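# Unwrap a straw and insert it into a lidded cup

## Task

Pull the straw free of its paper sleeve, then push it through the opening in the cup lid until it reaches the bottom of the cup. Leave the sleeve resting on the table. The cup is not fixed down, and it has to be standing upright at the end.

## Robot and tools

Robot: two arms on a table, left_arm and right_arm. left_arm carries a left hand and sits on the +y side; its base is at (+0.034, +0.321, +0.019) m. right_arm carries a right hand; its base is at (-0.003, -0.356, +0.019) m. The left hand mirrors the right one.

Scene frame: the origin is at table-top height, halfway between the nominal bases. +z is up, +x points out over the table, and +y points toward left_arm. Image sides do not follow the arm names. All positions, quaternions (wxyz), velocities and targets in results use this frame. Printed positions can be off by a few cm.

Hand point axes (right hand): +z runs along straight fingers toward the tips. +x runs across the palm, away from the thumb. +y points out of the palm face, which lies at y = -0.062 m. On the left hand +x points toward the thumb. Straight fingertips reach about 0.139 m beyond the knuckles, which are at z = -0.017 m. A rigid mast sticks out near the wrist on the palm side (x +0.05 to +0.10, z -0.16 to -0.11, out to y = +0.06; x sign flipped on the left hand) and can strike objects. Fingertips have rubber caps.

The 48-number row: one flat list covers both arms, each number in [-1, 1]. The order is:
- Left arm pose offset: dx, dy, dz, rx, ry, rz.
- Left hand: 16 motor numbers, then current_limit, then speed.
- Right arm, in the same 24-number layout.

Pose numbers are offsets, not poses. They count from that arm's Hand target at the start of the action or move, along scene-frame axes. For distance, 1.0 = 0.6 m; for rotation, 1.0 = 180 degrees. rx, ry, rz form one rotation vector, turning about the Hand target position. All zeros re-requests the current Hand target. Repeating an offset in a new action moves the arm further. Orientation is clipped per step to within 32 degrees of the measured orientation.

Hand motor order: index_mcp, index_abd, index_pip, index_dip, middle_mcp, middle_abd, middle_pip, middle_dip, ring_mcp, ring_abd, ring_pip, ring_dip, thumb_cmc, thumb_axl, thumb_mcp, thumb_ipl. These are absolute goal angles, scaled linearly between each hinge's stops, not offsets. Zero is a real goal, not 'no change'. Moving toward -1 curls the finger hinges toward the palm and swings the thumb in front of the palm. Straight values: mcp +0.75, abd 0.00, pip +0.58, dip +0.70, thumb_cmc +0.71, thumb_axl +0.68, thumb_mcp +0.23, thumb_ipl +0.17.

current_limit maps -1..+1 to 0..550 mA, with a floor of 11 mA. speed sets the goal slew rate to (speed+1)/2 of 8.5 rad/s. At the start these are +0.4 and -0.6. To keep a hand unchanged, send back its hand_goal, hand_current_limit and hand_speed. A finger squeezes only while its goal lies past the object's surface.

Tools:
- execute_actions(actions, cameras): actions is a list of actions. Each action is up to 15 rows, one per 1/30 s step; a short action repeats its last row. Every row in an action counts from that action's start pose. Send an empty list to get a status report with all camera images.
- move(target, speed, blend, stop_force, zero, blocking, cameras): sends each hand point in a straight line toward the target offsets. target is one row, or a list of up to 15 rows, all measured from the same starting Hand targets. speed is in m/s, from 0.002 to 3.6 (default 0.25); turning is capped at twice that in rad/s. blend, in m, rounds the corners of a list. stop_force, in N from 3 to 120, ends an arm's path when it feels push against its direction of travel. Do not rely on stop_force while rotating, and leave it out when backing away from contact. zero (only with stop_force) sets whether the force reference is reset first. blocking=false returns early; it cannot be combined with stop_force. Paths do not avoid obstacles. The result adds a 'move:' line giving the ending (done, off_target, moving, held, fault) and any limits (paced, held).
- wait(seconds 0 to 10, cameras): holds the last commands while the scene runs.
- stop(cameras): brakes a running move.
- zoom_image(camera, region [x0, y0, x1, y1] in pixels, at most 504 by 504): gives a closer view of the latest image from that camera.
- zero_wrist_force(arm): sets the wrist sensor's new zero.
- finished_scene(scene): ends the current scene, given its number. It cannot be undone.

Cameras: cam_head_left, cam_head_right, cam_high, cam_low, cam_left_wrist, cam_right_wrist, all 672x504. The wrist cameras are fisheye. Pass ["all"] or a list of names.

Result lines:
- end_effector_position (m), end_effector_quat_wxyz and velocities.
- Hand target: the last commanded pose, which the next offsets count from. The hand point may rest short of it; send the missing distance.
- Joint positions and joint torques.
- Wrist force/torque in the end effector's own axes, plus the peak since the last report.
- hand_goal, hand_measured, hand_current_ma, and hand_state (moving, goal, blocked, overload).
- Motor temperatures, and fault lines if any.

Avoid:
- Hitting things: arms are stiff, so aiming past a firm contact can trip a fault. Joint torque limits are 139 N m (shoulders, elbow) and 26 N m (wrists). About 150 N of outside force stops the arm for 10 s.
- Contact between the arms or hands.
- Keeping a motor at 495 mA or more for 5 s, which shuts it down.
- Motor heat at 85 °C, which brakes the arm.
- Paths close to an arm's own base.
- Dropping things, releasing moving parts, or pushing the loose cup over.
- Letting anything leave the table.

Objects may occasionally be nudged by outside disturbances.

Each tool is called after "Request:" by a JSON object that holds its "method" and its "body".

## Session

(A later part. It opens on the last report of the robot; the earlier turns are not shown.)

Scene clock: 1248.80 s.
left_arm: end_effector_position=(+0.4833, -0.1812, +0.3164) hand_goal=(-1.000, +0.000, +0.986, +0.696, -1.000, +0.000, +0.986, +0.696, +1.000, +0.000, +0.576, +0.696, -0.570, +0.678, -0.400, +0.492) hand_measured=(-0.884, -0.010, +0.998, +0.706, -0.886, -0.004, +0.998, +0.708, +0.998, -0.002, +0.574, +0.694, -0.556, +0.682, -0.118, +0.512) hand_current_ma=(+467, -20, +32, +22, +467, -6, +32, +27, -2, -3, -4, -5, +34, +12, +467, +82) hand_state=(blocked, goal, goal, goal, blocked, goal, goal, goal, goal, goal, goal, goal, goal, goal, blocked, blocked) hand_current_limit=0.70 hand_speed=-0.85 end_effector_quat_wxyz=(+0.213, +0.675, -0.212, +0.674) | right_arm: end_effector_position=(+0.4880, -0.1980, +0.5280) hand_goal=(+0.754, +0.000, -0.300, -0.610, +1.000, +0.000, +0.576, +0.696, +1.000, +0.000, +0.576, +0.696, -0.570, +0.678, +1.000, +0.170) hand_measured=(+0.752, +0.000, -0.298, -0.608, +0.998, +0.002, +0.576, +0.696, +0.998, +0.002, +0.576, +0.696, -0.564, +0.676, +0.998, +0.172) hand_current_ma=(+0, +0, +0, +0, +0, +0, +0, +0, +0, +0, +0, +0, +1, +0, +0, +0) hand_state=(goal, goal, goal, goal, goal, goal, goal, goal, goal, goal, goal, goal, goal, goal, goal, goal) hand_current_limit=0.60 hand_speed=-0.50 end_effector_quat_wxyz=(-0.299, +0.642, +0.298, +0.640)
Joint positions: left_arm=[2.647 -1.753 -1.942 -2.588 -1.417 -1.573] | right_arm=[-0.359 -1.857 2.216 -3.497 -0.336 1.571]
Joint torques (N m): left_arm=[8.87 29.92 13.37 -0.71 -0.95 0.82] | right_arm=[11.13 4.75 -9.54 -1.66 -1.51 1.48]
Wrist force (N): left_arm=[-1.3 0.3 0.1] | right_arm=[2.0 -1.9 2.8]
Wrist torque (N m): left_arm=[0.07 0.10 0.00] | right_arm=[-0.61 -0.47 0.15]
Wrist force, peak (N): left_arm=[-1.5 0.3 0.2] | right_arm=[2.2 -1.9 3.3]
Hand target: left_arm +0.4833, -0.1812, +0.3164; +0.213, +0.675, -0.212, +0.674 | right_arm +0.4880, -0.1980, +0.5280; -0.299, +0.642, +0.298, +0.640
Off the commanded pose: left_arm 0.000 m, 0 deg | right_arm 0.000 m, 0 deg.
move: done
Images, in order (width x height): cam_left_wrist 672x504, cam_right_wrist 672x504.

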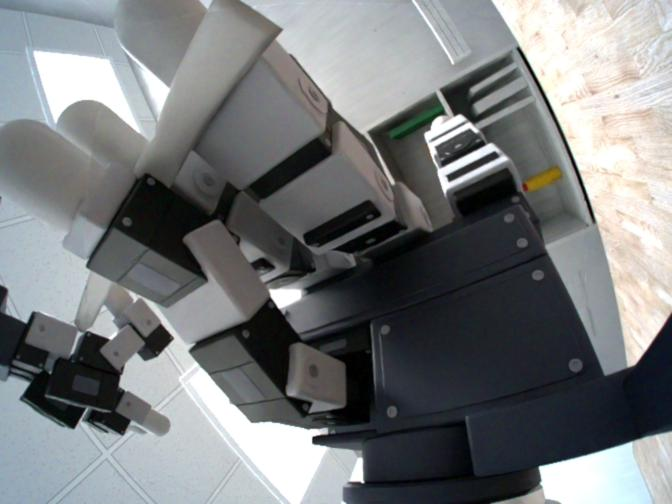

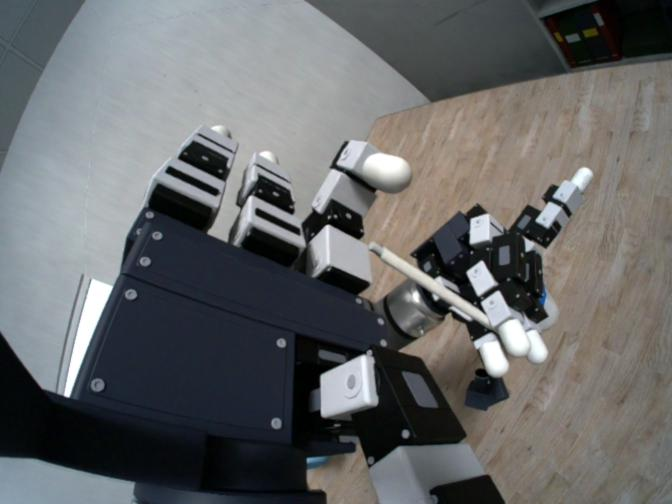

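Request:
{"method": "move", "body": {"target": [[0,0,0,0,0,0,-1.0,0,0.985,0.696,-1.0,0,0.985,0.696,1.0,0,0.576,0.696,-0.571,0.677,-0.4,0.492,0.7,-0.85,-0.0045,0.0037,0,0,0,0,0.754,0,-0.3,-0.61,1.0,0,0.576,0.696,1.0,0,0.576,0.696,-0.571,0.677,1.0,0.17,0.6,-0.5],[0,0,0,0,0,0,-1.0,0,0.985,0.696,-1.0,0,0.985,0.696,1.0,0,0.576,0.696,-0.571,0.677,-0.4,0.492,0.7,-0.85,-0.0045,0.0037,-0.02,0,0,0,0.754,0,-0.3,-0.61,1.0,0,0.576,0.696,1.0,0,0.576,0.696,-0.571,0.677,1.0,0.17,0.6,-0.5]], "speed": 0.04, "cameras": ["cam_right_wrist","cam_left_wrist","cam_high"]}}

Request:
{"method": "zoom_image", "body": {"camera": "cam_right_wrist", "region": [300, 120, 500, 320]}}

Request:
{"method": "zoom_image", "body": {"camera": "cam_left_wrist", "region": [0, 220, 180, 400]}}

Request:
{"method": "zoom_image", "body": {"camera": "cam_high", "region": [200, 80, 320, 220]}}

Scene clock: 1261.20 s.
left_arm: end_effector_position=(+0.4833, -0.1812, +0.3164) hand_goal=(-1.000, +0.000, +0.986, +0.696, -1.000, +0.000, +0.986, +0.696, +1.000, +0.000, +0.576, +0.696, -0.570, +0.678, -0.400, +0.492) hand_measured=(-0.884, -0.010, +0.998, +0.706, -0.888, -0.004, +0.998, +0.708, +0.998, -0.002, +0.574, +0.694, -0.556, +0.682, -0.118, +0.512) hand_current_ma=(+468, -20, +32, +22, +467, -6, +32, +27, -2, -3, -4, -5, +34, +9, +468, +82) hand_state=(blocked, goal, goal, goal, blocked, goal, goal, goal, goal, goal, goal, goal, goal, goal, blocked, blocked) hand_current_limit=0.70 hand_speed=-0.85 end_effector_quat_wxyz=(+0.213, +0.675, -0.212, +0.674) | right_arm: end_effector_position=(+0.4853, -0.1957, +0.5161) hand_goal=(+0.754, +0.000, -0.300, -0.610, +1.000, +0.000, +0.576, +0.696, +1.000, +0.000, +0.576, +0.696, -0.570, +0.678, +1.000, +0.170) hand_measured=(+0.752, +0.000, -0.298, -0.608, +0.998, +0.002, +0.576, +0.696, +0.998, +0.002, +0.576, +0.696, -0.564, +0.676, +0.998, +0.172) hand_current_ma=(+0, +0, +0, +0, +0, +0, +0, +0, +0, +0, +0, +0, +1, +0, +0, +0) hand_state=(goal, goal, goal, goal, goal, goal, goal, goal, goal, goal, goal, goal, goal, goal, goal, goal) hand_current_limit=0.60 hand_speed=-0.50 end_effector_quat_wxyz=(-0.299, +0.642, +0.298, +0.640)
Joint positions: left_arm=[2.647 -1.753 -1.942 -2.588 -1.417 -1.573] | right_arm=[-0.355 -1.851 2.245 -3.532 -0.341 1.571]
Joint torques (N m): left_arm=[9.48 29.89 12.94 -0.65 -0.93 0.51] | right_arm=[1.53 6.87 -9.01 -2.05 0.39 1.75]
Wrist force (N): left_arm=[-1.4 0.3 0.1] | right_arm=[1.8 -2.1 3.1]
Wrist torque (N m): left_arm=[0.08 0.07 0.00] | right_arm=[-0.64 -0.45 0.13]
Wrist force, peak (N): left_arm=[-1.5 0.4 0.3] | right_arm=[2.3 -2.0 3.5]
Hand target: left_arm +0.4833, -0.1812, +0.3164; +0.213, +0.675, -0.212, +0.674 | right_arm +0.4853, -0.1958, +0.5160; -0.299, +0.642, +0.298, +0.640
Off the commanded pose: left_arm 0.000 m, 0 deg | right_arm 0.000 m, 0 deg.
move: done
Images, in order (width x height): cam_high 672x504, cam_left_wrist 672x504, cam_right_wrist 672x504.

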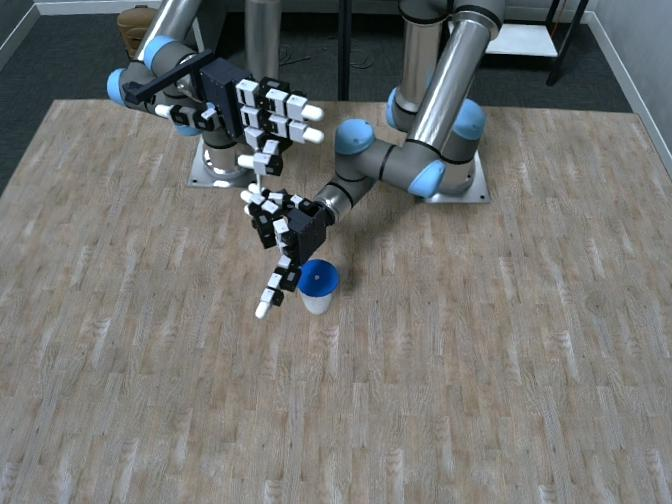

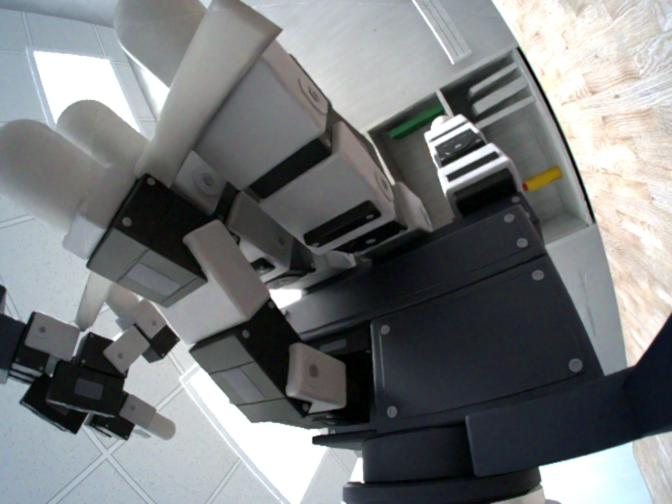

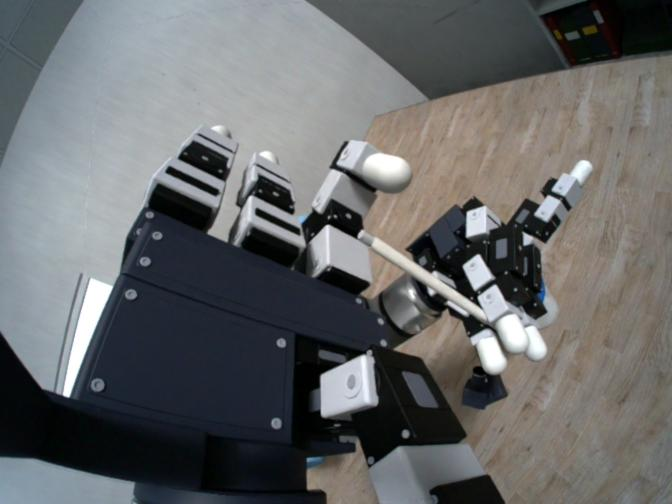

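Scaled by 2.520 from the camera's 672x504 image, which has a finer 960x720 frame.

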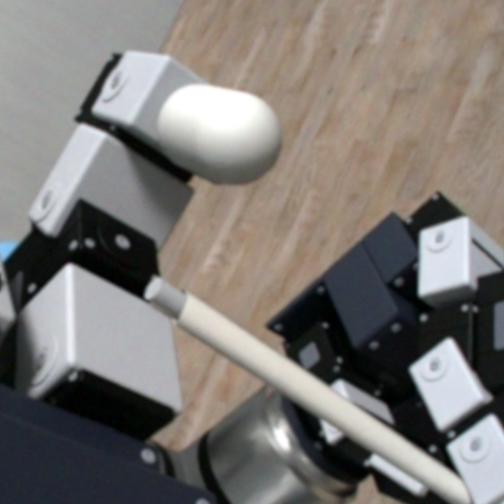

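Scaled by 2.800 from the camera's 672x504 image, which has a finer 960x720 frame.

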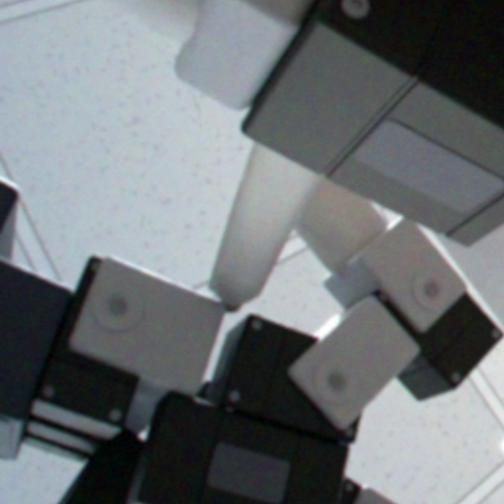

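Scaled by 3.600 from the camera's 672x504 image, which has a finer 960x720 frame.

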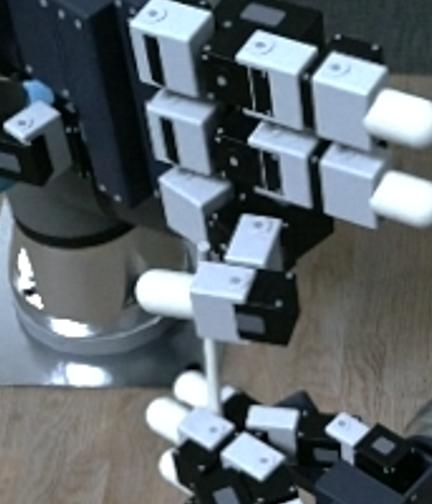

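Request:
{"method": "move", "body": {"target": [0,0,0,0,0,0,-1.0,0,0.985,0.696,-1.0,0,0.985,0.696,1.0,0,0.576,0.696,-0.571,0.677,-0.4,0.492,0.7,-0.85,0,0,-0.0108,0,0,0,0.754,0,-0.3,-0.61,1.0,0,0.576,0.696,1.0,0,0.576,0.696,-0.571,0.677,1.0,0.17,0.6,-0.5], "speed": 0.03}}

Request:
{"method": "move", "body": {"target": [0,0,0,0,0,0,-1.0,0,0.985,0.696,-1.0,0,0.985,0.696,1.0,0,0.576,0.696,-0.571,0.677,-0.4,0.492,0.7,-0.85,0,0,0,0,0,0,0.754,0,-1.0,-0.61,1.0,0,0.576,0.696,1.0,0,0.576,0.696,-0.571,0.677,1.0,0.17,0.4,-0.88], "cameras": ["cam_right_wrist","cam_left_wrist","cam_high"]}}

Request:
{"method": "zoom_image", "body": {"camera": "cam_right_wrist", "region": [300, 120, 500, 320]}}

Request:
{"method": "zoom_image", "body": {"camera": "cam_left_wrist", "region": [0, 220, 180, 400]}}

Request:
{"method": "zoom_image", "body": {"camera": "cam_high", "region": [200, 80, 320, 220]}}

Scene clock: 1283.30 s.
left_arm: end_effector_position=(+0.4833, -0.1812, +0.3164) hand_goal=(-1.000, +0.000, +0.986, +0.696, -1.000, +0.000, +0.986, +0.696, +1.000, +0.000, +0.576, +0.696, -0.570, +0.678, -0.400, +0.492) hand_measured=(-0.884, -0.010, +0.998, +0.706, -0.888, -0.004, +0.998, +0.708, +0.998, -0.002, +0.574, +0.694, -0.556, +0.682, -0.118, +0.512) hand_current_ma=(+467, -21, +32, +22, +467, -7, +32, +27, -2, -3, -4, -5, +34, +7, +467, +82) hand_state=(blocked, goal, goal, goal, blocked, goal, goal, goal, goal, goal, goal, goal, goal, goal, blocked, blocked) hand_current_limit=0.70 hand_speed=-0.85 end_effector_quat_wxyz=(+0.213, +0.675, -0.212, +0.674) | right_arm: end_effector_position=(+0.4853, -0.1958, +0.5096) hand_goal=(+0.754, +0.000, -0.300, -0.610, +1.000, +0.000, +0.576, +0.696, +1.000, +0.000, +0.576, +0.696, -0.570, +0.678, +1.000, +0.170) hand_measured=(+0.752, +0.000, -0.298, -0.608, +0.998, +0.002, +0.576, +0.696, +0.998, +0.002, +0.576, +0.696, -0.564, +0.676, +0.998, +0.172) hand_current_ma=(+0, +0, +0, +0, +0, +0, +0, +0, +0, +0, +0, +0, +1, +0, +0, +0) hand_state=(goal, goal, goal, goal, goal, goal, goal, goal, goal, goal, goal, goal, goal, goal, goal, goal) hand_current_limit=0.60 hand_speed=-0.50 end_effector_quat_wxyz=(-0.299, +0.642, +0.298, +0.640) end_effector_velocity=(+0.000, +0.000, -0.001) end_effector_angular_velocity=(+0.000, +0.000, +0.000)
Joint positions: left_arm=[2.647 -1.753 -1.942 -2.588 -1.417 -1.573] | right_arm=[-0.355 -1.844 2.257 -3.552 -0.341 1.571]
Joint velocities: left_arm=[within noise] | right_arm=[0 0.003 0.002 -0.005 0 0.001]
Joint torques (N m): left_arm=[9.07 30.29 13.74 -0.55 -1.14 0.77] | right_arm=[-7.24 6.63 -6.97 -1.87 1.05 1.4]
Wrist force (N): left_arm=[-1.3 0.3 0.2] | right_arm=[2.0 -2.1 3.0]
Wrist torque (N m): left_arm=[0.08 0.05 0.01] | right_arm=[-0.61 -0.47 0.17]
Wrist force, peak (N): left_arm=[-1.6 0.3 0.3] | right_arm=[2.1 -2.4 3.4]
Hand target: left_arm +0.4833, -0.1812, +0.3164; +0.213, +0.675, -0.212, +0.674 | right_arm +0.4853, -0.1958, +0.5095; -0.299, +0.642, +0.298, +0.640
Off the commanded pose: left_arm 0.000 m, 0 deg | right_arm 0.000 m, 0 deg.
move: done

Scene clock: 1285.20 s.
left_arm: end_effector_position=(+0.4833, -0.1812, +0.3164) hand_goal=(-1.000, +0.000, +0.986, +0.696, -1.000, +0.000, +0.986, +0.696, +1.000, +0.000, +0.576, +0.696, -0.570, +0.678, -0.400, +0.492) hand_measured=(-0.884, -0.010, +0.998, +0.706, -0.888, -0.004, +0.998, +0.708, +0.998, -0.002, +0.574, +0.694, -0.556, +0.682, -0.118, +0.512) hand_current_ma=(+467, -21, +32, +22, +468, -7, +32, +27, -2, -3, -4, -5, +34, +7, +468, +82) hand_state=(blocked, goal, goal, goal, blocked, goal, goal, goal, goal, goal, goal, goal, goal, goal, blocked, blocked) hand_current_limit=0.70 hand_speed=-0.85 end_effector_quat_wxyz=(+0.213, +0.675, -0.212, +0.674) | right_arm: end_effector_position=(+0.4853, -0.1958, +0.5095) hand_goal=(+0.754, +0.000, -1.000, -0.610, +1.000, +0.000, +0.576, +0.696, +1.000, +0.000, +0.576, +0.696, -0.570, +0.678, +1.000, +0.170) hand_measured=(+0.752, +0.000, -0.998, -0.608, +0.998, +0.002, +0.576, +0.696, +0.998, +0.002, +0.576, +0.696, -0.564, +0.676, +0.998, +0.172) hand_current_ma=(+0, +0, +0, +0, +0, +0, +0, +0, +0, +0, +0, +0, +1, +0, +0, +0) hand_state=(goal, goal, goal, goal, goal, goal, goal, goal, goal, goal, goal, goal, goal, goal, goal, goal) hand_current_limit=0.40 hand_speed=-0.88 end_effector_quat_wxyz=(-0.299, +0.642, +0.298, +0.640)
Joint positions: left_arm=[2.647 -1.753 -1.942 -2.588 -1.417 -1.573] | right_arm=[-0.355 -1.844 2.258 -3.553 -0.341 1.571]
Joint torques (N m): left_arm=[8.88 29.36 13.32 -0.35 -0.77 0.54] | right_arm=[-9.12 6.04 -8 -2.16 1.56 1.36]
Wrist force (N): left_arm=[-1.2 0.3 0.6] | right_arm=[2.0 -2.1 3.0]
Wrist torque (N m): left_arm=[0.05 0.06 0.01] | right_arm=[-0.62 -0.44 0.16]
Wrist force, peak (N): left_arm=[-1.5 0.5 0.4] | right_arm=[2.1 -2.3 3.3]
Hand target: left_arm +0.4833, -0.1812, +0.3164; +0.213, +0.675, -0.212, +0.674 | right_arm +0.4853, -0.1958, +0.5095; -0.299, +0.642, +0.298, +0.640
Off the commanded pose: left_arm 0.000 m, 0 deg | right_arm 0.000 m, 0 deg.
move: done
Images, in order (width x height): cam_high 672x504, cam_left_wrist 672x504, cam_right_wrist 672x504.

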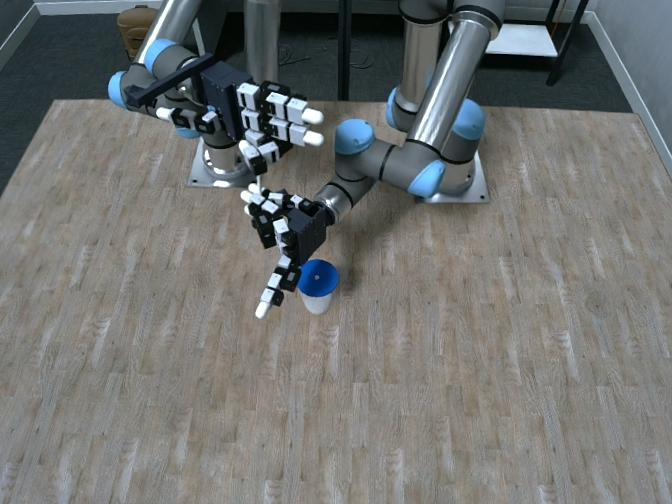

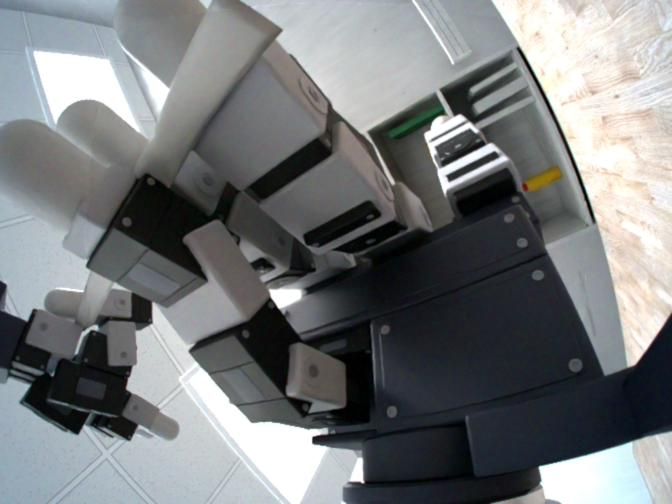

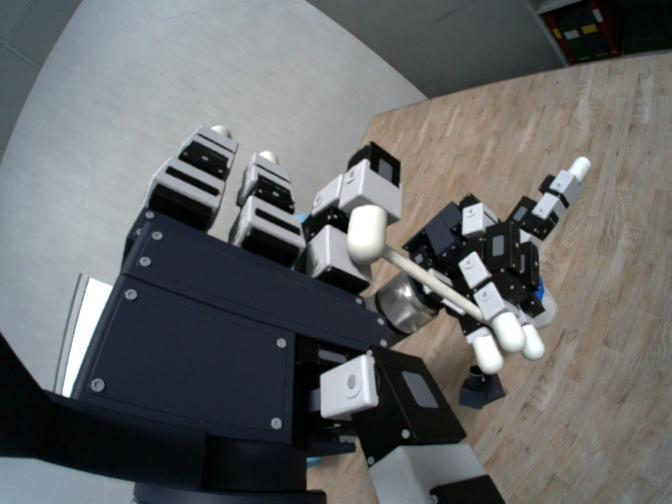

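Scaled by 2.520 from the camera's 672x504 image, which has a finer 960x720 frame.

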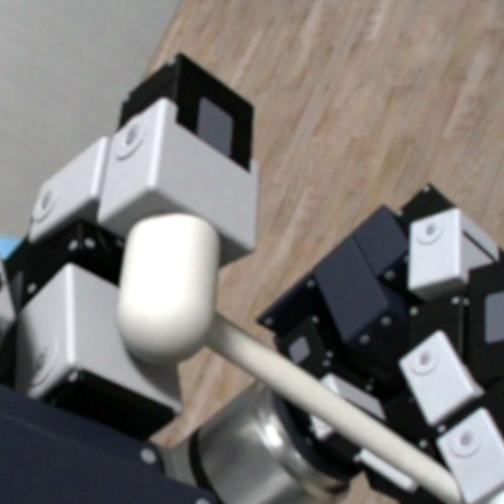

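Scaled by 2.800 from the camera's 672x504 image, which has a finer 960x720 frame.

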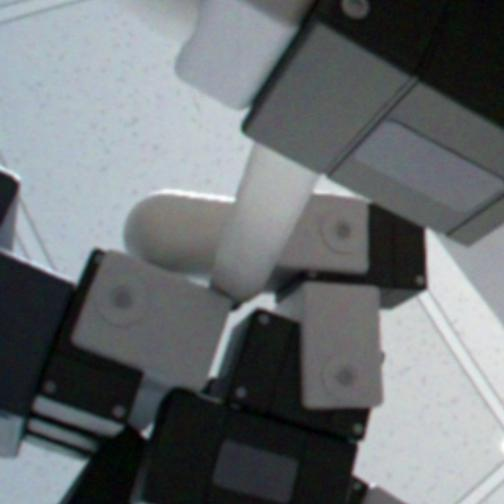

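Scaled by 3.600 from the camera's 672x504 image, which has a finer 960x720 frame.

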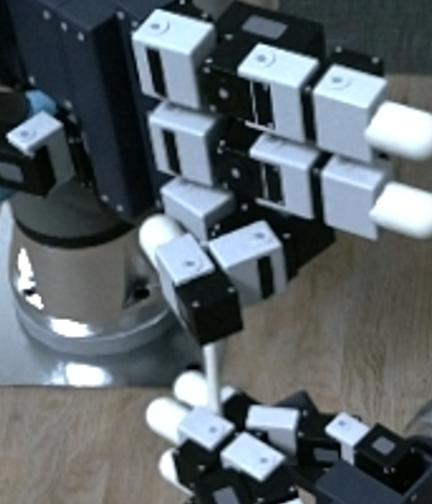

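Request:
{"method": "move", "body": {"target": [0,0,0,0,0,0,-1.0,0,0.985,0.696,-1.0,0,0.985,0.696,1.0,0,0.576,0.696,-0.571,0.677,-0.4,0.492,0.7,-0.85,0,0,0,0,0,0,0.754,0,-1.0,-1.0,1.0,0,0.576,0.696,1.0,0,0.576,0.696,-0.571,0.677,1.0,0.17,0.3,-0.9], "cameras": ["cam_right_wrist","cam_left_wrist","cam_high"]}}

Request:
{"method": "zoom_image", "body": {"camera": "cam_right_wrist", "region": [300, 160, 440, 280]}}

Request:
{"method": "zoom_image", "body": {"camera": "cam_left_wrist", "region": [0, 220, 180, 400]}}

Request:
{"method": "zoom_image", "body": {"camera": "cam_high", "region": [220, 120, 300, 220]}}

Scene clock: 1292.80 s.
left_arm: end_effector_position=(+0.4833, -0.1812, +0.3164) hand_goal=(-1.000, +0.000, +0.986, +0.696, -1.000, +0.000, +0.986, +0.696, +1.000, +0.000, +0.576, +0.696, -0.570, +0.678, -0.400, +0.492) hand_measured=(-0.884, -0.010, +0.998, +0.706, -0.888, -0.004, +0.998, +0.708, +0.998, -0.002, +0.574, +0.694, -0.556, +0.680, -0.118, +0.512) hand_current_ma=(+468, -21, +32, +22, +468, -7, +32, +27, -2, -3, -4, -5, +34, +7, +468, +82) hand_state=(blocked, goal, goal, goal, blocked, goal, goal, goal, goal, goal, goal, goal, goal, goal, blocked, blocked) hand_current_limit=0.70 hand_speed=-0.85 end_effector_quat_wxyz=(+0.213, +0.675, -0.212, +0.674) | right_arm: end_effector_position=(+0.4853, -0.1958, +0.5095) hand_goal=(+0.754, +0.000, -1.000, -1.000, +1.000, +0.000, +0.576, +0.696, +1.000, +0.000, +0.576, +0.696, -0.570, +0.678, +1.000, +0.170) hand_measured=(+0.752, +0.000, -0.948, -0.734, +0.998, +0.002, +0.576, +0.696, +0.998, +0.002, +0.576, +0.696, -0.564, +0.676, +0.998, +0.172) hand_current_ma=(+0, +0, +40, +357, +0, +0, +0, +0, +0, +0, +0, +0, +1, +0, +0, +0) hand_state=(goal, goal, blocked, blocked, goal, goal, goal, goal, goal, goal, goal, goal, goal, goal, goal, goal) hand_current_limit=0.30 hand_speed=-0.90 end_effector_quat_wxyz=(-0.299, +0.642, +0.298, +0.640)
Joint positions: left_arm=[2.647 -1.753 -1.942 -2.588 -1.417 -1.573] | right_arm=[-0.355 -1.844 2.258 -3.553 -0.341 1.571]
Joint torques (N m): left_arm=[9.78 27.67 12.25 -0.44 -0.93 0.74] | right_arm=[-9.64 6.66 -8.22 -2.12 1.79 1.52]
Wrist force (N): left_arm=[-1.5 0.0 0.3] | right_arm=[1.8 -2.0 2.6]
Wrist torque (N m): left_arm=[0.07 0.08 -0.10] | right_arm=[-0.57 -0.45 0.15]
Wrist force, peak (N): left_arm=[-1.5 0.5 0.4] | right_arm=[2.3 -2.1 3.2]
Hand target: left_arm +0.4833, -0.1812, +0.3164; +0.213, +0.675, -0.212, +0.674 | right_arm +0.4853, -0.1958, +0.5095; -0.299, +0.642, +0.298, +0.640
Off the commanded pose: left_arm 0.000 m, 0 deg | right_arm 0.000 m, 0 deg.
move: done
Images, in order (width x height): cam_high 672x504, cam_left_wrist 672x504, cam_right_wrist 672x504.

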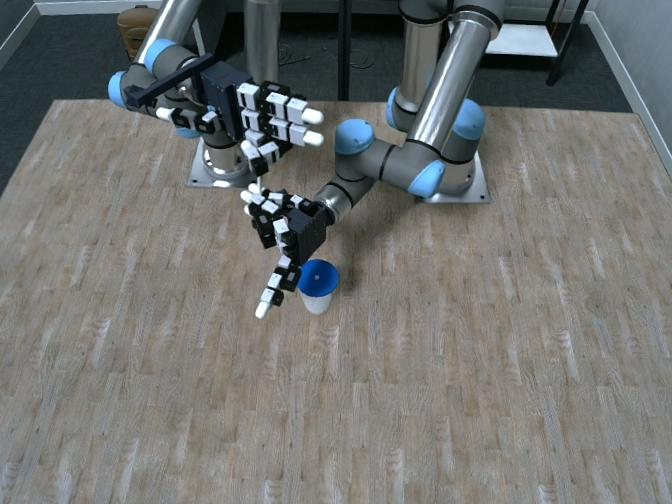

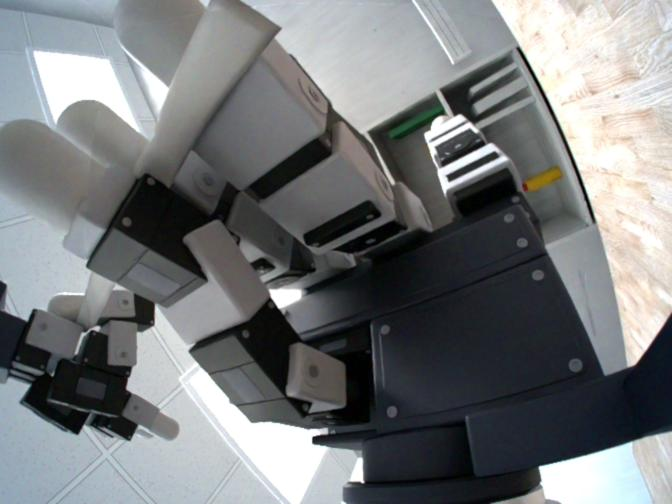

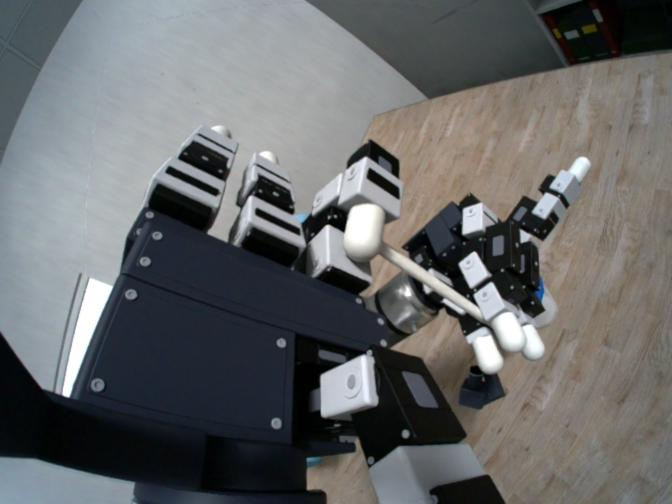

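Scaled by 3.600 from the camera's 672x504 image, which has a finer 960x720 frame.

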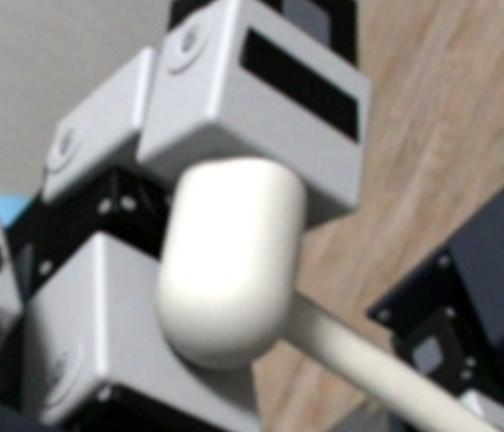

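Scaled by 2.800 from the camera's 672x504 image, which has a finer 960x720 frame.

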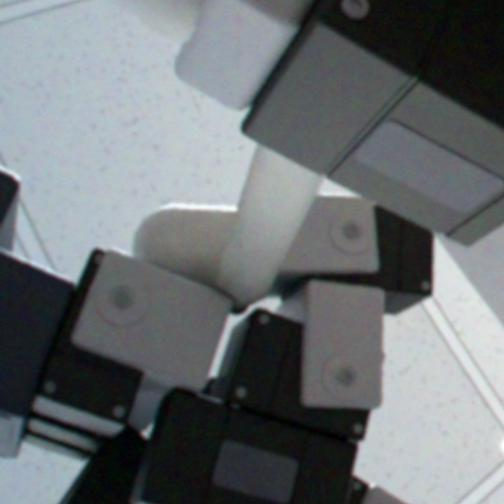

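Scaled by 5.040 from the camera's 672x504 image, which has a finer 960x720 frame.

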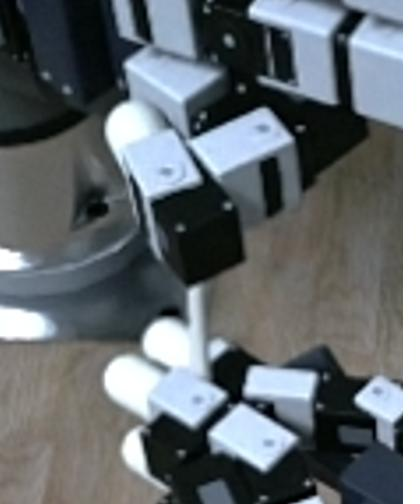

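Request:
{"method": "move", "body": {"target": [0,0,0,0,0,0,-1.0,0,0.985,0.696,-1.0,0,0.985,0.696,1.0,0,0.576,0.696,-0.571,0.677,-0.4,0.492,0.77,-0.85,0,0,0.02,0,0,0,0.754,0,-1.0,-1.0,1.0,0,0.576,0.696,1.0,0,0.576,0.696,-0.571,0.677,1.0,0.17,0.77,-0.8], "speed": 0.01, "cameras": ["cam_right_wrist","cam_left_wrist","cam_high"]}}

Request:
{"method": "zoom_image", "body": {"camera": "cam_right_wrist", "region": [300, 160, 440, 280]}}

Request:
{"method": "zoom_image", "body": {"camera": "cam_left_wrist", "region": [0, 220, 180, 400]}}

Scene clock: 1300.67 s.
left_arm: end_effector_position=(+0.4833, -0.1812, +0.3164) hand_goal=(-1.000, +0.000, +0.986, +0.696, -1.000, +0.000, +0.986, +0.696, +1.000, +0.000, +0.576, +0.696, -0.570, +0.678, -0.400, +0.492) hand_measured=(-0.884, -0.010, +0.998, +0.706, -0.888, -0.004, +0.998, +0.708, +0.998, -0.002, +0.574, +0.694, -0.556, +0.680, -0.118, +0.512) hand_current_ma=(+487, -21, +32, +22, +478, -7, +32, +27, -2, -3, -4, -5, +34, +7, +487, +82) hand_state=(blocked, goal, goal, goal, blocked, goal, goal, goal, goal, goal, goal, goal, goal, goal, blocked, blocked) hand_current_limit=0.77 hand_speed=-0.85 end_effector_quat_wxyz=(+0.213, +0.675, -0.212, +0.674) | right_arm: end_effector_position=(+0.4853, -0.1958, +0.5214) hand_goal=(+0.754, +0.000, -1.000, -1.000, +1.000, +0.000, +0.576, +0.696, +1.000, +0.000, +0.576, +0.696, -0.570, +0.678, +1.000, +0.170) hand_measured=(+0.752, +0.000, -0.936, -0.752, +0.998, +0.002, +0.576, +0.696, +0.998, +0.002, +0.576, +0.696, -0.564, +0.676, +0.998, +0.172) hand_current_ma=(+0, +0, +60, +487, +0, +0, +0, +0, +0, +0, +0, +0, +1, +0, +0, +0) hand_state=(goal, goal, blocked, blocked, goal, goal, goal, goal, goal, goal, goal, goal, goal, goal, goal, goal) hand_current_limit=0.77 hand_speed=-0.80 end_effector_quat_wxyz=(-0.299, +0.642, +0.298, +0.640)
Joint positions: left_arm=[2.647 -1.753 -1.942 -2.588 -1.417 -1.573] | right_arm=[-0.355 -1.857 2.234 -3.516 -0.341 1.571]
Joint torques (N m): left_arm=[8.78 27.64 13.12 -0.32 -1.04 0.53] | right_arm=[-8.52 -20.97 -30.55 1.49 1.56 -1.21]
Wrist force (N): left_arm=[-1.3 0.4 0.1] | right_arm=[1.8 -1.9 3.1]
Wrist torque (N m): left_arm=[0.09 0.10 0.00] | right_arm=[-0.63 -0.43 0.13]
Wrist force, peak (N): left_arm=[-1.6 -0.3 0.5] | right_arm=[1.9 -2.0 3.5]
Hand target: left_arm +0.4833, -0.1812, +0.3164; +0.213, +0.675, -0.212, +0.674 | right_arm +0.4853, -0.1958, +0.5215; -0.299, +0.642, +0.298, +0.640
Off the commanded pose: left_arm 0.000 m, 0 deg | right_arm 0.000 m, 0 deg.
move: done
Images, in order (width x height): cam_high 672x504, cam_left_wrist 672x504, cam_right_wrist 672x504.

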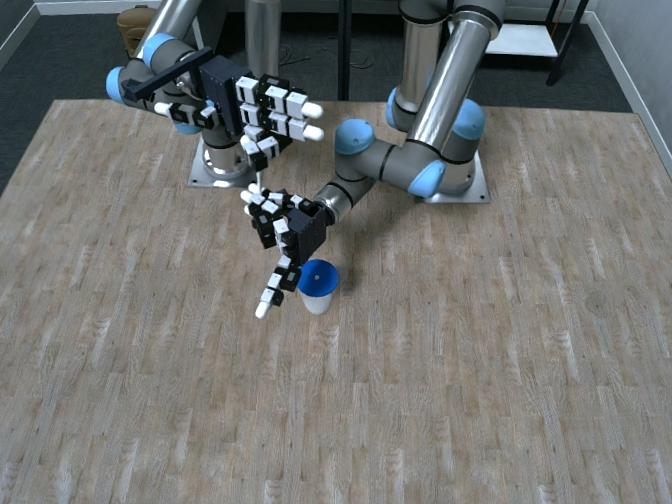

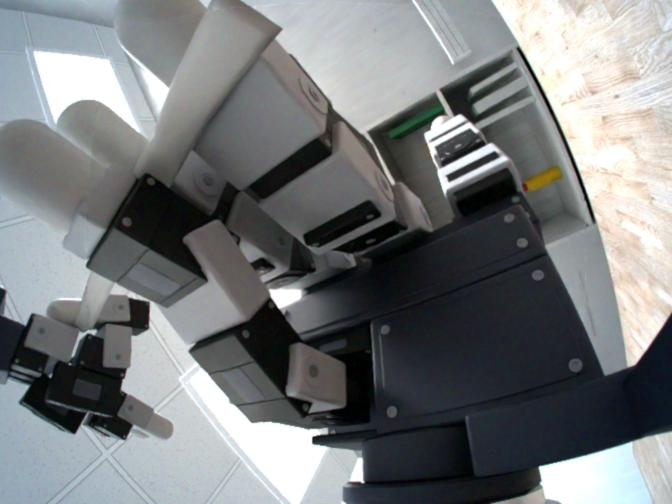

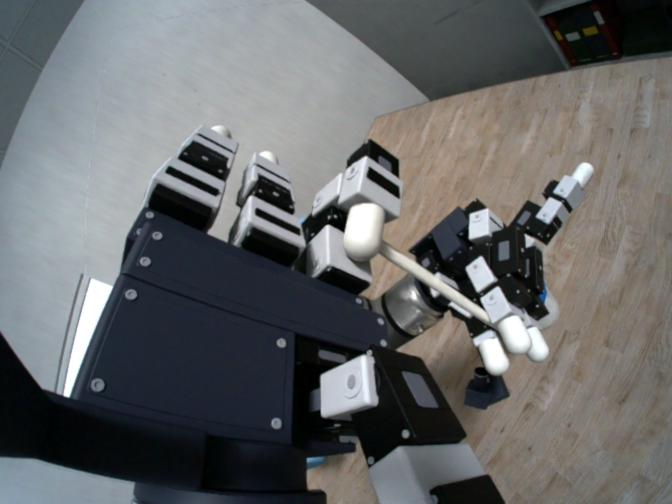

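Scaled by 3.600 from the camera's 672x504 image, which has a finer 960x720 frame.

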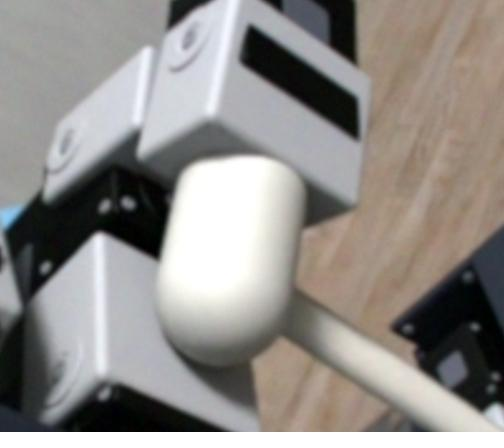

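Scaled by 2.800 from the camera's 672x504 image, which has a finer 960x720 frame.

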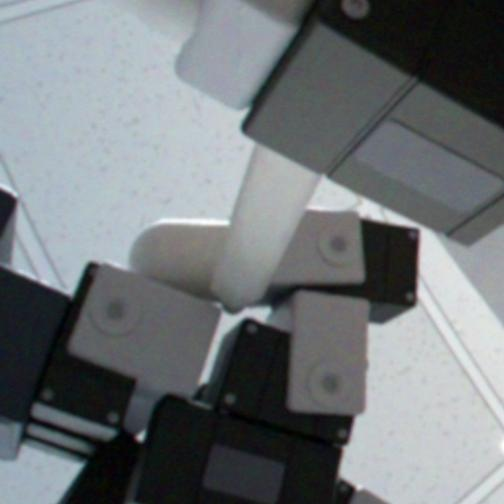

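Request:
{"method": "move", "body": {"target": [0,0,0,0,0,0,-1.0,0,0.985,0.696,-1.0,0,0.985,0.696,1.0,0,0.576,0.696,-0.571,0.677,-0.4,0.492,0.6,-0.85,0,0,0,0,0,0,0.754,0,-0.3,-0.61,1.0,0,0.576,0.696,1.0,0,0.576,0.696,-0.571,0.677,1.0,0.17,0.6,-0.5], "cameras": ["cam_low","cam_head_left","cam_head_right","cam_right_wrist"]}}

Scene clock: 1322.10 s.
left_arm: end_effector_position=(+0.4833, -0.1812, +0.3164) hand_goal=(-1.000, +0.000, +0.986, +0.696, -1.000, +0.000, +0.986, +0.696, +1.000, +0.000, +0.576, +0.696, -0.570, +0.678, -0.400, +0.492) hand_measured=(-0.884, -0.010, +0.998, +0.706, -0.888, -0.004, +0.998, +0.708, +0.998, -0.002, +0.574, +0.694, -0.556, +0.680, -0.118, +0.512) hand_current_ma=(+440, -21, +32, +22, +440, -7, +32, +27, -2, -3, -4, -5, +34, +7, +440, +82) hand_state=(blocked, goal, goal, goal, blocked, goal, goal, goal, goal, goal, goal, goal, goal, goal, blocked, blocked) hand_current_limit=0.60 hand_speed=-0.85 end_effector_quat_wxyz=(+0.213, +0.675, -0.212, +0.674) | right_arm: end_effector_position=(+0.4853, -0.1958, +0.5215) hand_goal=(+0.754, +0.000, -0.300, -0.610, +1.000, +0.000, +0.576, +0.696, +1.000, +0.000, +0.576, +0.696, -0.570, +0.678, +1.000, +0.170) hand_measured=(+0.752, +0.000, -0.302, -0.612, +0.998, +0.002, +0.576, +0.696, +0.998, +0.002, +0.576, +0.696, -0.564, +0.676, +0.998, +0.172) hand_current_ma=(+0, +0, +0, +0, +0, +0, +0, +0, +0, +0, +0, +0, +1, +0, +0, +0) hand_state=(goal, goal, goal, goal, goal, goal, goal, goal, goal, goal, goal, goal, goal, goal, goal, goal) hand_current_limit=0.60 hand_speed=-0.50 end_effector_quat_wxyz=(-0.299, +0.642, +0.298, +0.640)
Joint positions: left_arm=[2.647 -1.753 -1.942 -2.588 -1.417 -1.573] | right_arm=[-0.355 -1.858 2.234 -3.515 -0.341 1.571]
Joint torques (N m): left_arm=[9.36 27.23 13.8 -0.09 -1.09 0.48] | right_arm=[8.63 -20.84 -31.38 1.42 -1.37 -1.43]
Wrist force (N): left_arm=[-1.1 0.3 0.2] | right_arm=[1.9 -1.7 3.0]
Wrist torque (N m): left_arm=[0.06 0.08 0.02] | right_arm=[-0.60 -0.46 0.14]
Wrist force, peak (N): left_arm=[-1.5 0.5 0.0] | right_arm=[2.1 -2.2 3.3]
Hand target: left_arm +0.4833, -0.1812, +0.3164; +0.213, +0.675, -0.212, +0.674 | right_arm +0.4853, -0.1958, +0.5215; -0.299, +0.642, +0.298, +0.640
Off the commanded pose: left_arm 0.000 m, 0 deg | right_arm 0.000 m, 0 deg.
move: done
Images, in order (width x height): cam_head_left 672x504, cam_head_right 672x504, cam_low 672x504, cam_right_wrist 672x504.

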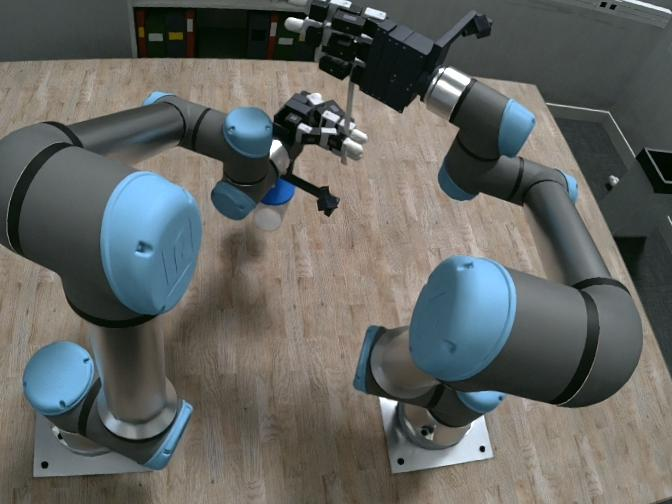

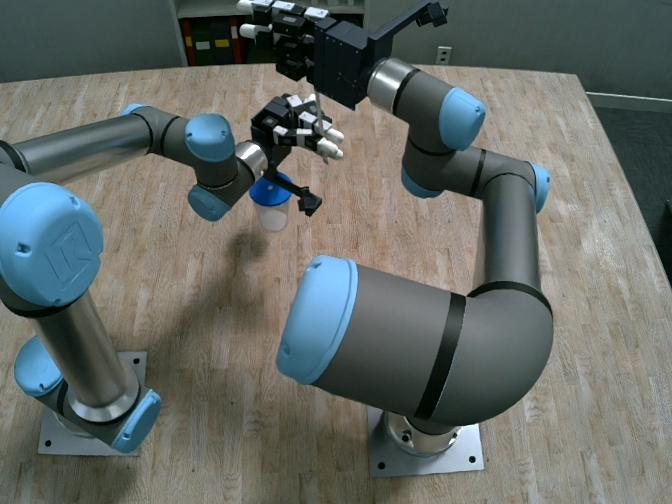

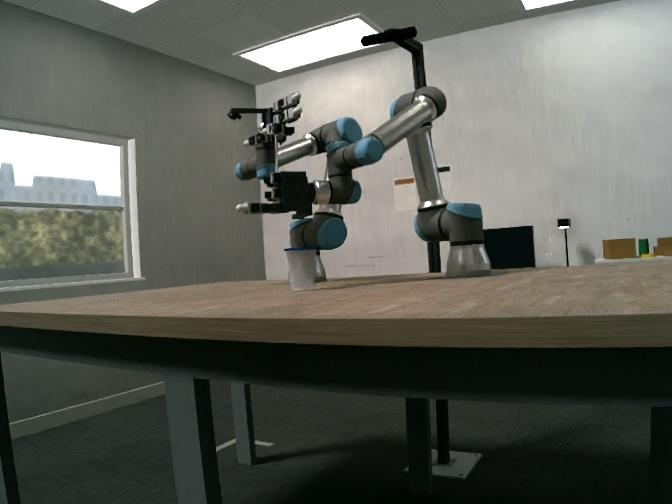

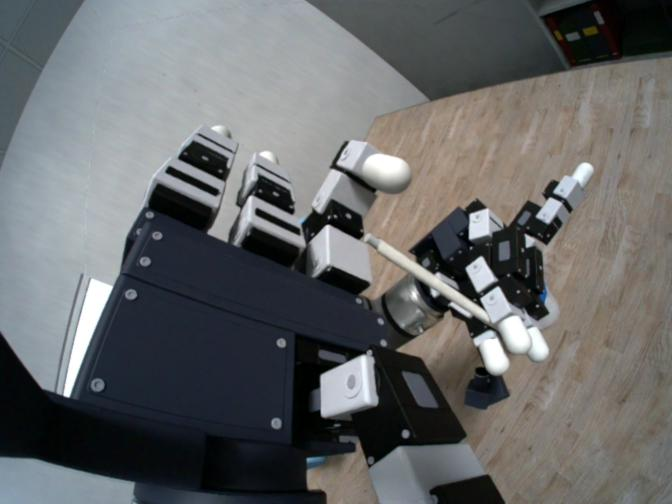

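Request:
{"method": "zoom_image", "body": {"camera": "cam_low", "region": [200, 80, 340, 230]}}

Request:
{"method": "zoom_image", "body": {"camera": "cam_right_wrist", "region": [300, 160, 440, 280]}}

Request:
{"method": "zoom_image", "body": {"camera": "cam_head_left", "region": [280, 0, 420, 180]}}

Scaled by 3.360 from the camera's 672x504 image, which has a finer 960x720 frame.

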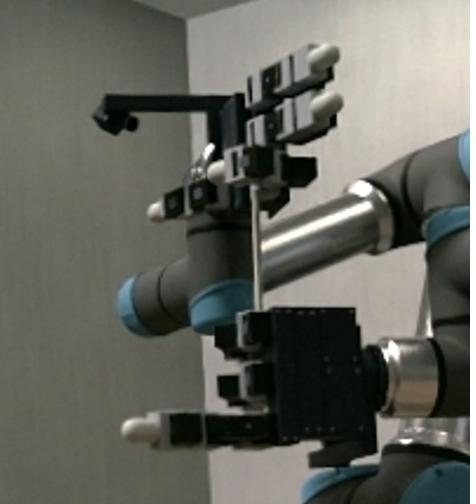

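Scaled by 3.600 from the camera's 672x504 image, which has a finer 960x720 frame.

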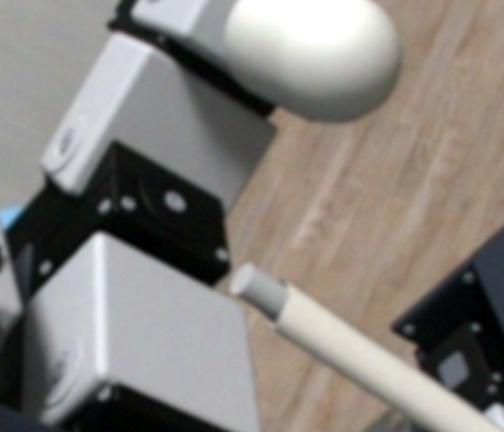

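Scaled by 2.800 from the camera's 672x504 image, which has a finer 960x720 frame.

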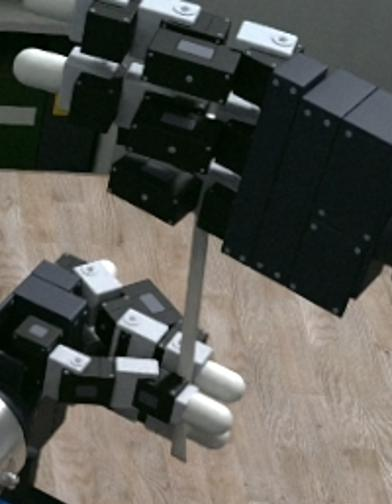

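Request:
{"method": "move", "body": {"target": [[0,0,0,0,0,0,-1.0,0,0.985,0.696,-1.0,0,0.985,0.696,1.0,0,0.576,0.696,-0.571,0.677,-0.4,0.492,0.6,-0.85,0,0,0.02,0,0,0,0.754,0,-0.3,-0.61,1.0,0,0.576,0.696,1.0,0,0.576,0.696,-0.571,0.677,1.0,0.17,0.6,-0.5],[0,0,0,0,0,0,-1.0,0,0.985,0.696,-1.0,0,0.985,0.696,1.0,0,0.576,0.696,-0.571,0.677,-0.4,0.492,0.6,-0.85,0.014,0.0167,0.02,0,0,0,0.754,0,-0.3,-0.5,1.0,0,0.576,0.696,1.0,0,0.576,0.696,-0.571,0.677,1.0,0.17,0.6,-0.5]], "speed": 0.06, "cameras": ["cam_left_wrist","cam_right_wrist"]}}

Request:
{"method": "zoom_image", "body": {"camera": "cam_left_wrist", "region": [0, 220, 180, 400]}}

Request:
{"method": "zoom_image", "body": {"camera": "cam_right_wrist", "region": [300, 160, 440, 280]}}

Scene clock: 1349.77 s.
left_arm: end_effector_position=(+0.4833, -0.1812, +0.3164) hand_goal=(-1.000, +0.000, +0.986, +0.696, -1.000, +0.000, +0.986, +0.696, +1.000, +0.000, +0.576, +0.696, -0.570, +0.678, -0.400, +0.492) hand_measured=(-0.884, -0.010, +0.998, +0.706, -0.888, -0.004, +0.998, +0.708, +0.998, -0.002, +0.574, +0.694, -0.556, +0.680, -0.118, +0.512) hand_current_ma=(+440, -21, +32, +22, +440, -7, +32, +27, -2, -3, -4, -5, +34, +7, +440, +82) hand_state=(blocked, goal, goal, goal, blocked, goal, goal, goal, goal, goal, goal, goal, goal, goal, blocked, blocked) hand_current_limit=0.60 hand_speed=-0.85 end_effector_quat_wxyz=(+0.213, +0.675, -0.212, +0.674) | right_arm: end_effector_position=(+0.4937, -0.1857, +0.5335) hand_goal=(+0.754, +0.000, -0.300, -0.500, +1.000, +0.000, +0.576, +0.696, +1.000, +0.000, +0.576, +0.696, -0.570, +0.678, +1.000, +0.170) hand_measured=(+0.752, +0.000, -0.302, -0.502, +0.998, +0.002, +0.576, +0.696, +0.998, +0.002, +0.576, +0.696, -0.564, +0.676, +0.998, +0.172) hand_current_ma=(+0, +0, +0, +0, +0, +0, +0, +0, +0, +0, +0, +0, +1, +0, +0, +0) hand_state=(goal, goal, goal, goal, goal, goal, goal, goal, goal, goal, goal, goal, goal, goal, goal, goal) hand_current_limit=0.60 hand_speed=-0.50 end_effector_quat_wxyz=(-0.299, +0.642, +0.298, +0.640)
Joint positions: left_arm=[2.647 -1.753 -1.942 -2.588 -1.417 -1.573] | right_arm=[-0.306 -1.839 2.189 -3.489 -0.389 1.571]
Joint torques (N m): left_arm=[8.57 24.55 12.97 -0.01 -1.34 0.36] | right_arm=[11.48 5.77 -32.05 -2.24 -1.64 1.47]
Wrist force (N): left_arm=[-1.2 0.3 0.0] | right_arm=[2.1 -1.8 2.8]
Wrist torque (N m): left_arm=[0.08 0.09 0.00] | right_arm=[-0.60 -0.47 0.18]
Wrist force, peak (N): left_arm=[-1.4 0.4 0.2] | right_arm=[2.2 -1.9 3.3]
Hand target: left_arm +0.4833, -0.1812, +0.3164; +0.213, +0.675, -0.212, +0.674 | right_arm +0.4937, -0.1857, +0.5335; -0.299, +0.642, +0.298, +0.640
Off the commanded pose: left_arm 0.000 m, 0 deg | right_arm 0.000 m, 0 deg.
move: done
Images, in order (width x height): cam_left_wrist 672x504, cam_right_wrist 672x504.

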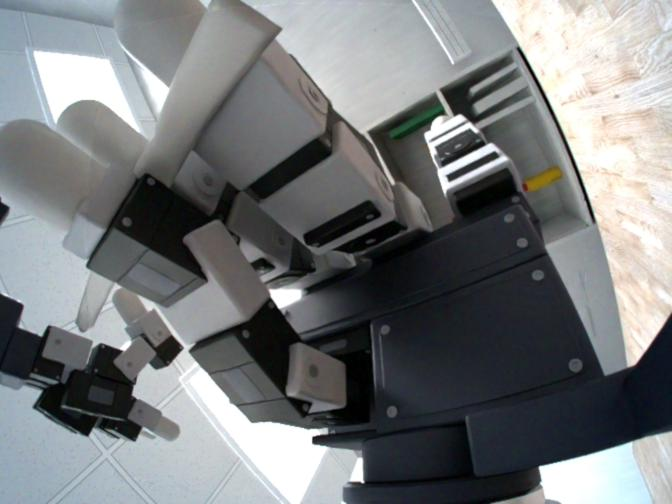

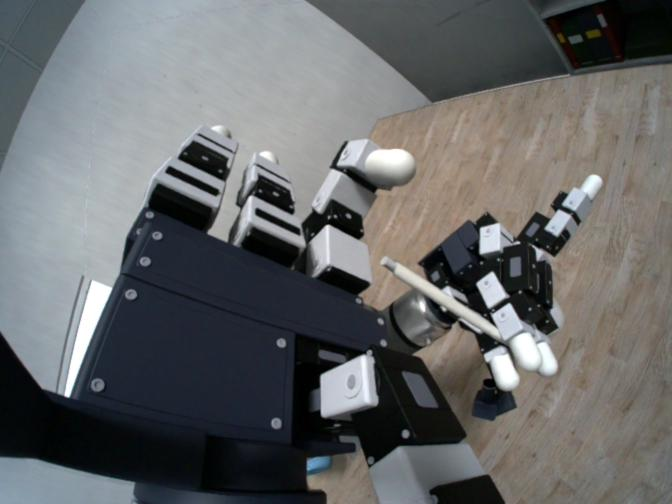

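Scaled by 2.800 from the camera's 672x504 image, which has a finer 960x720 frame.

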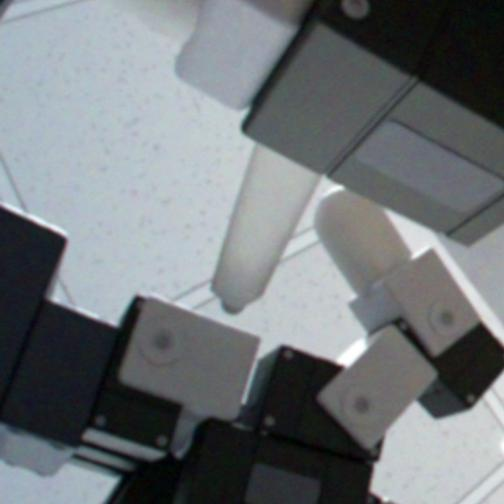

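Scaled by 3.600 from the camera's 672x504 image, which has a finer 960x720 frame.

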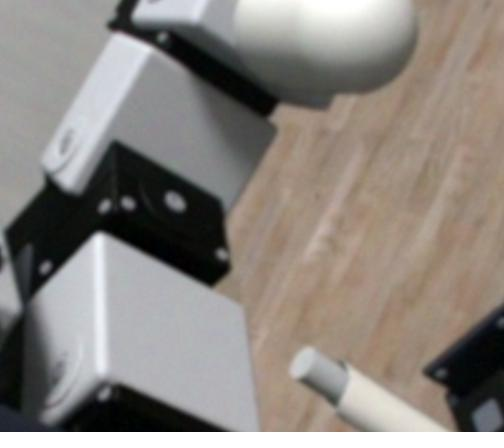

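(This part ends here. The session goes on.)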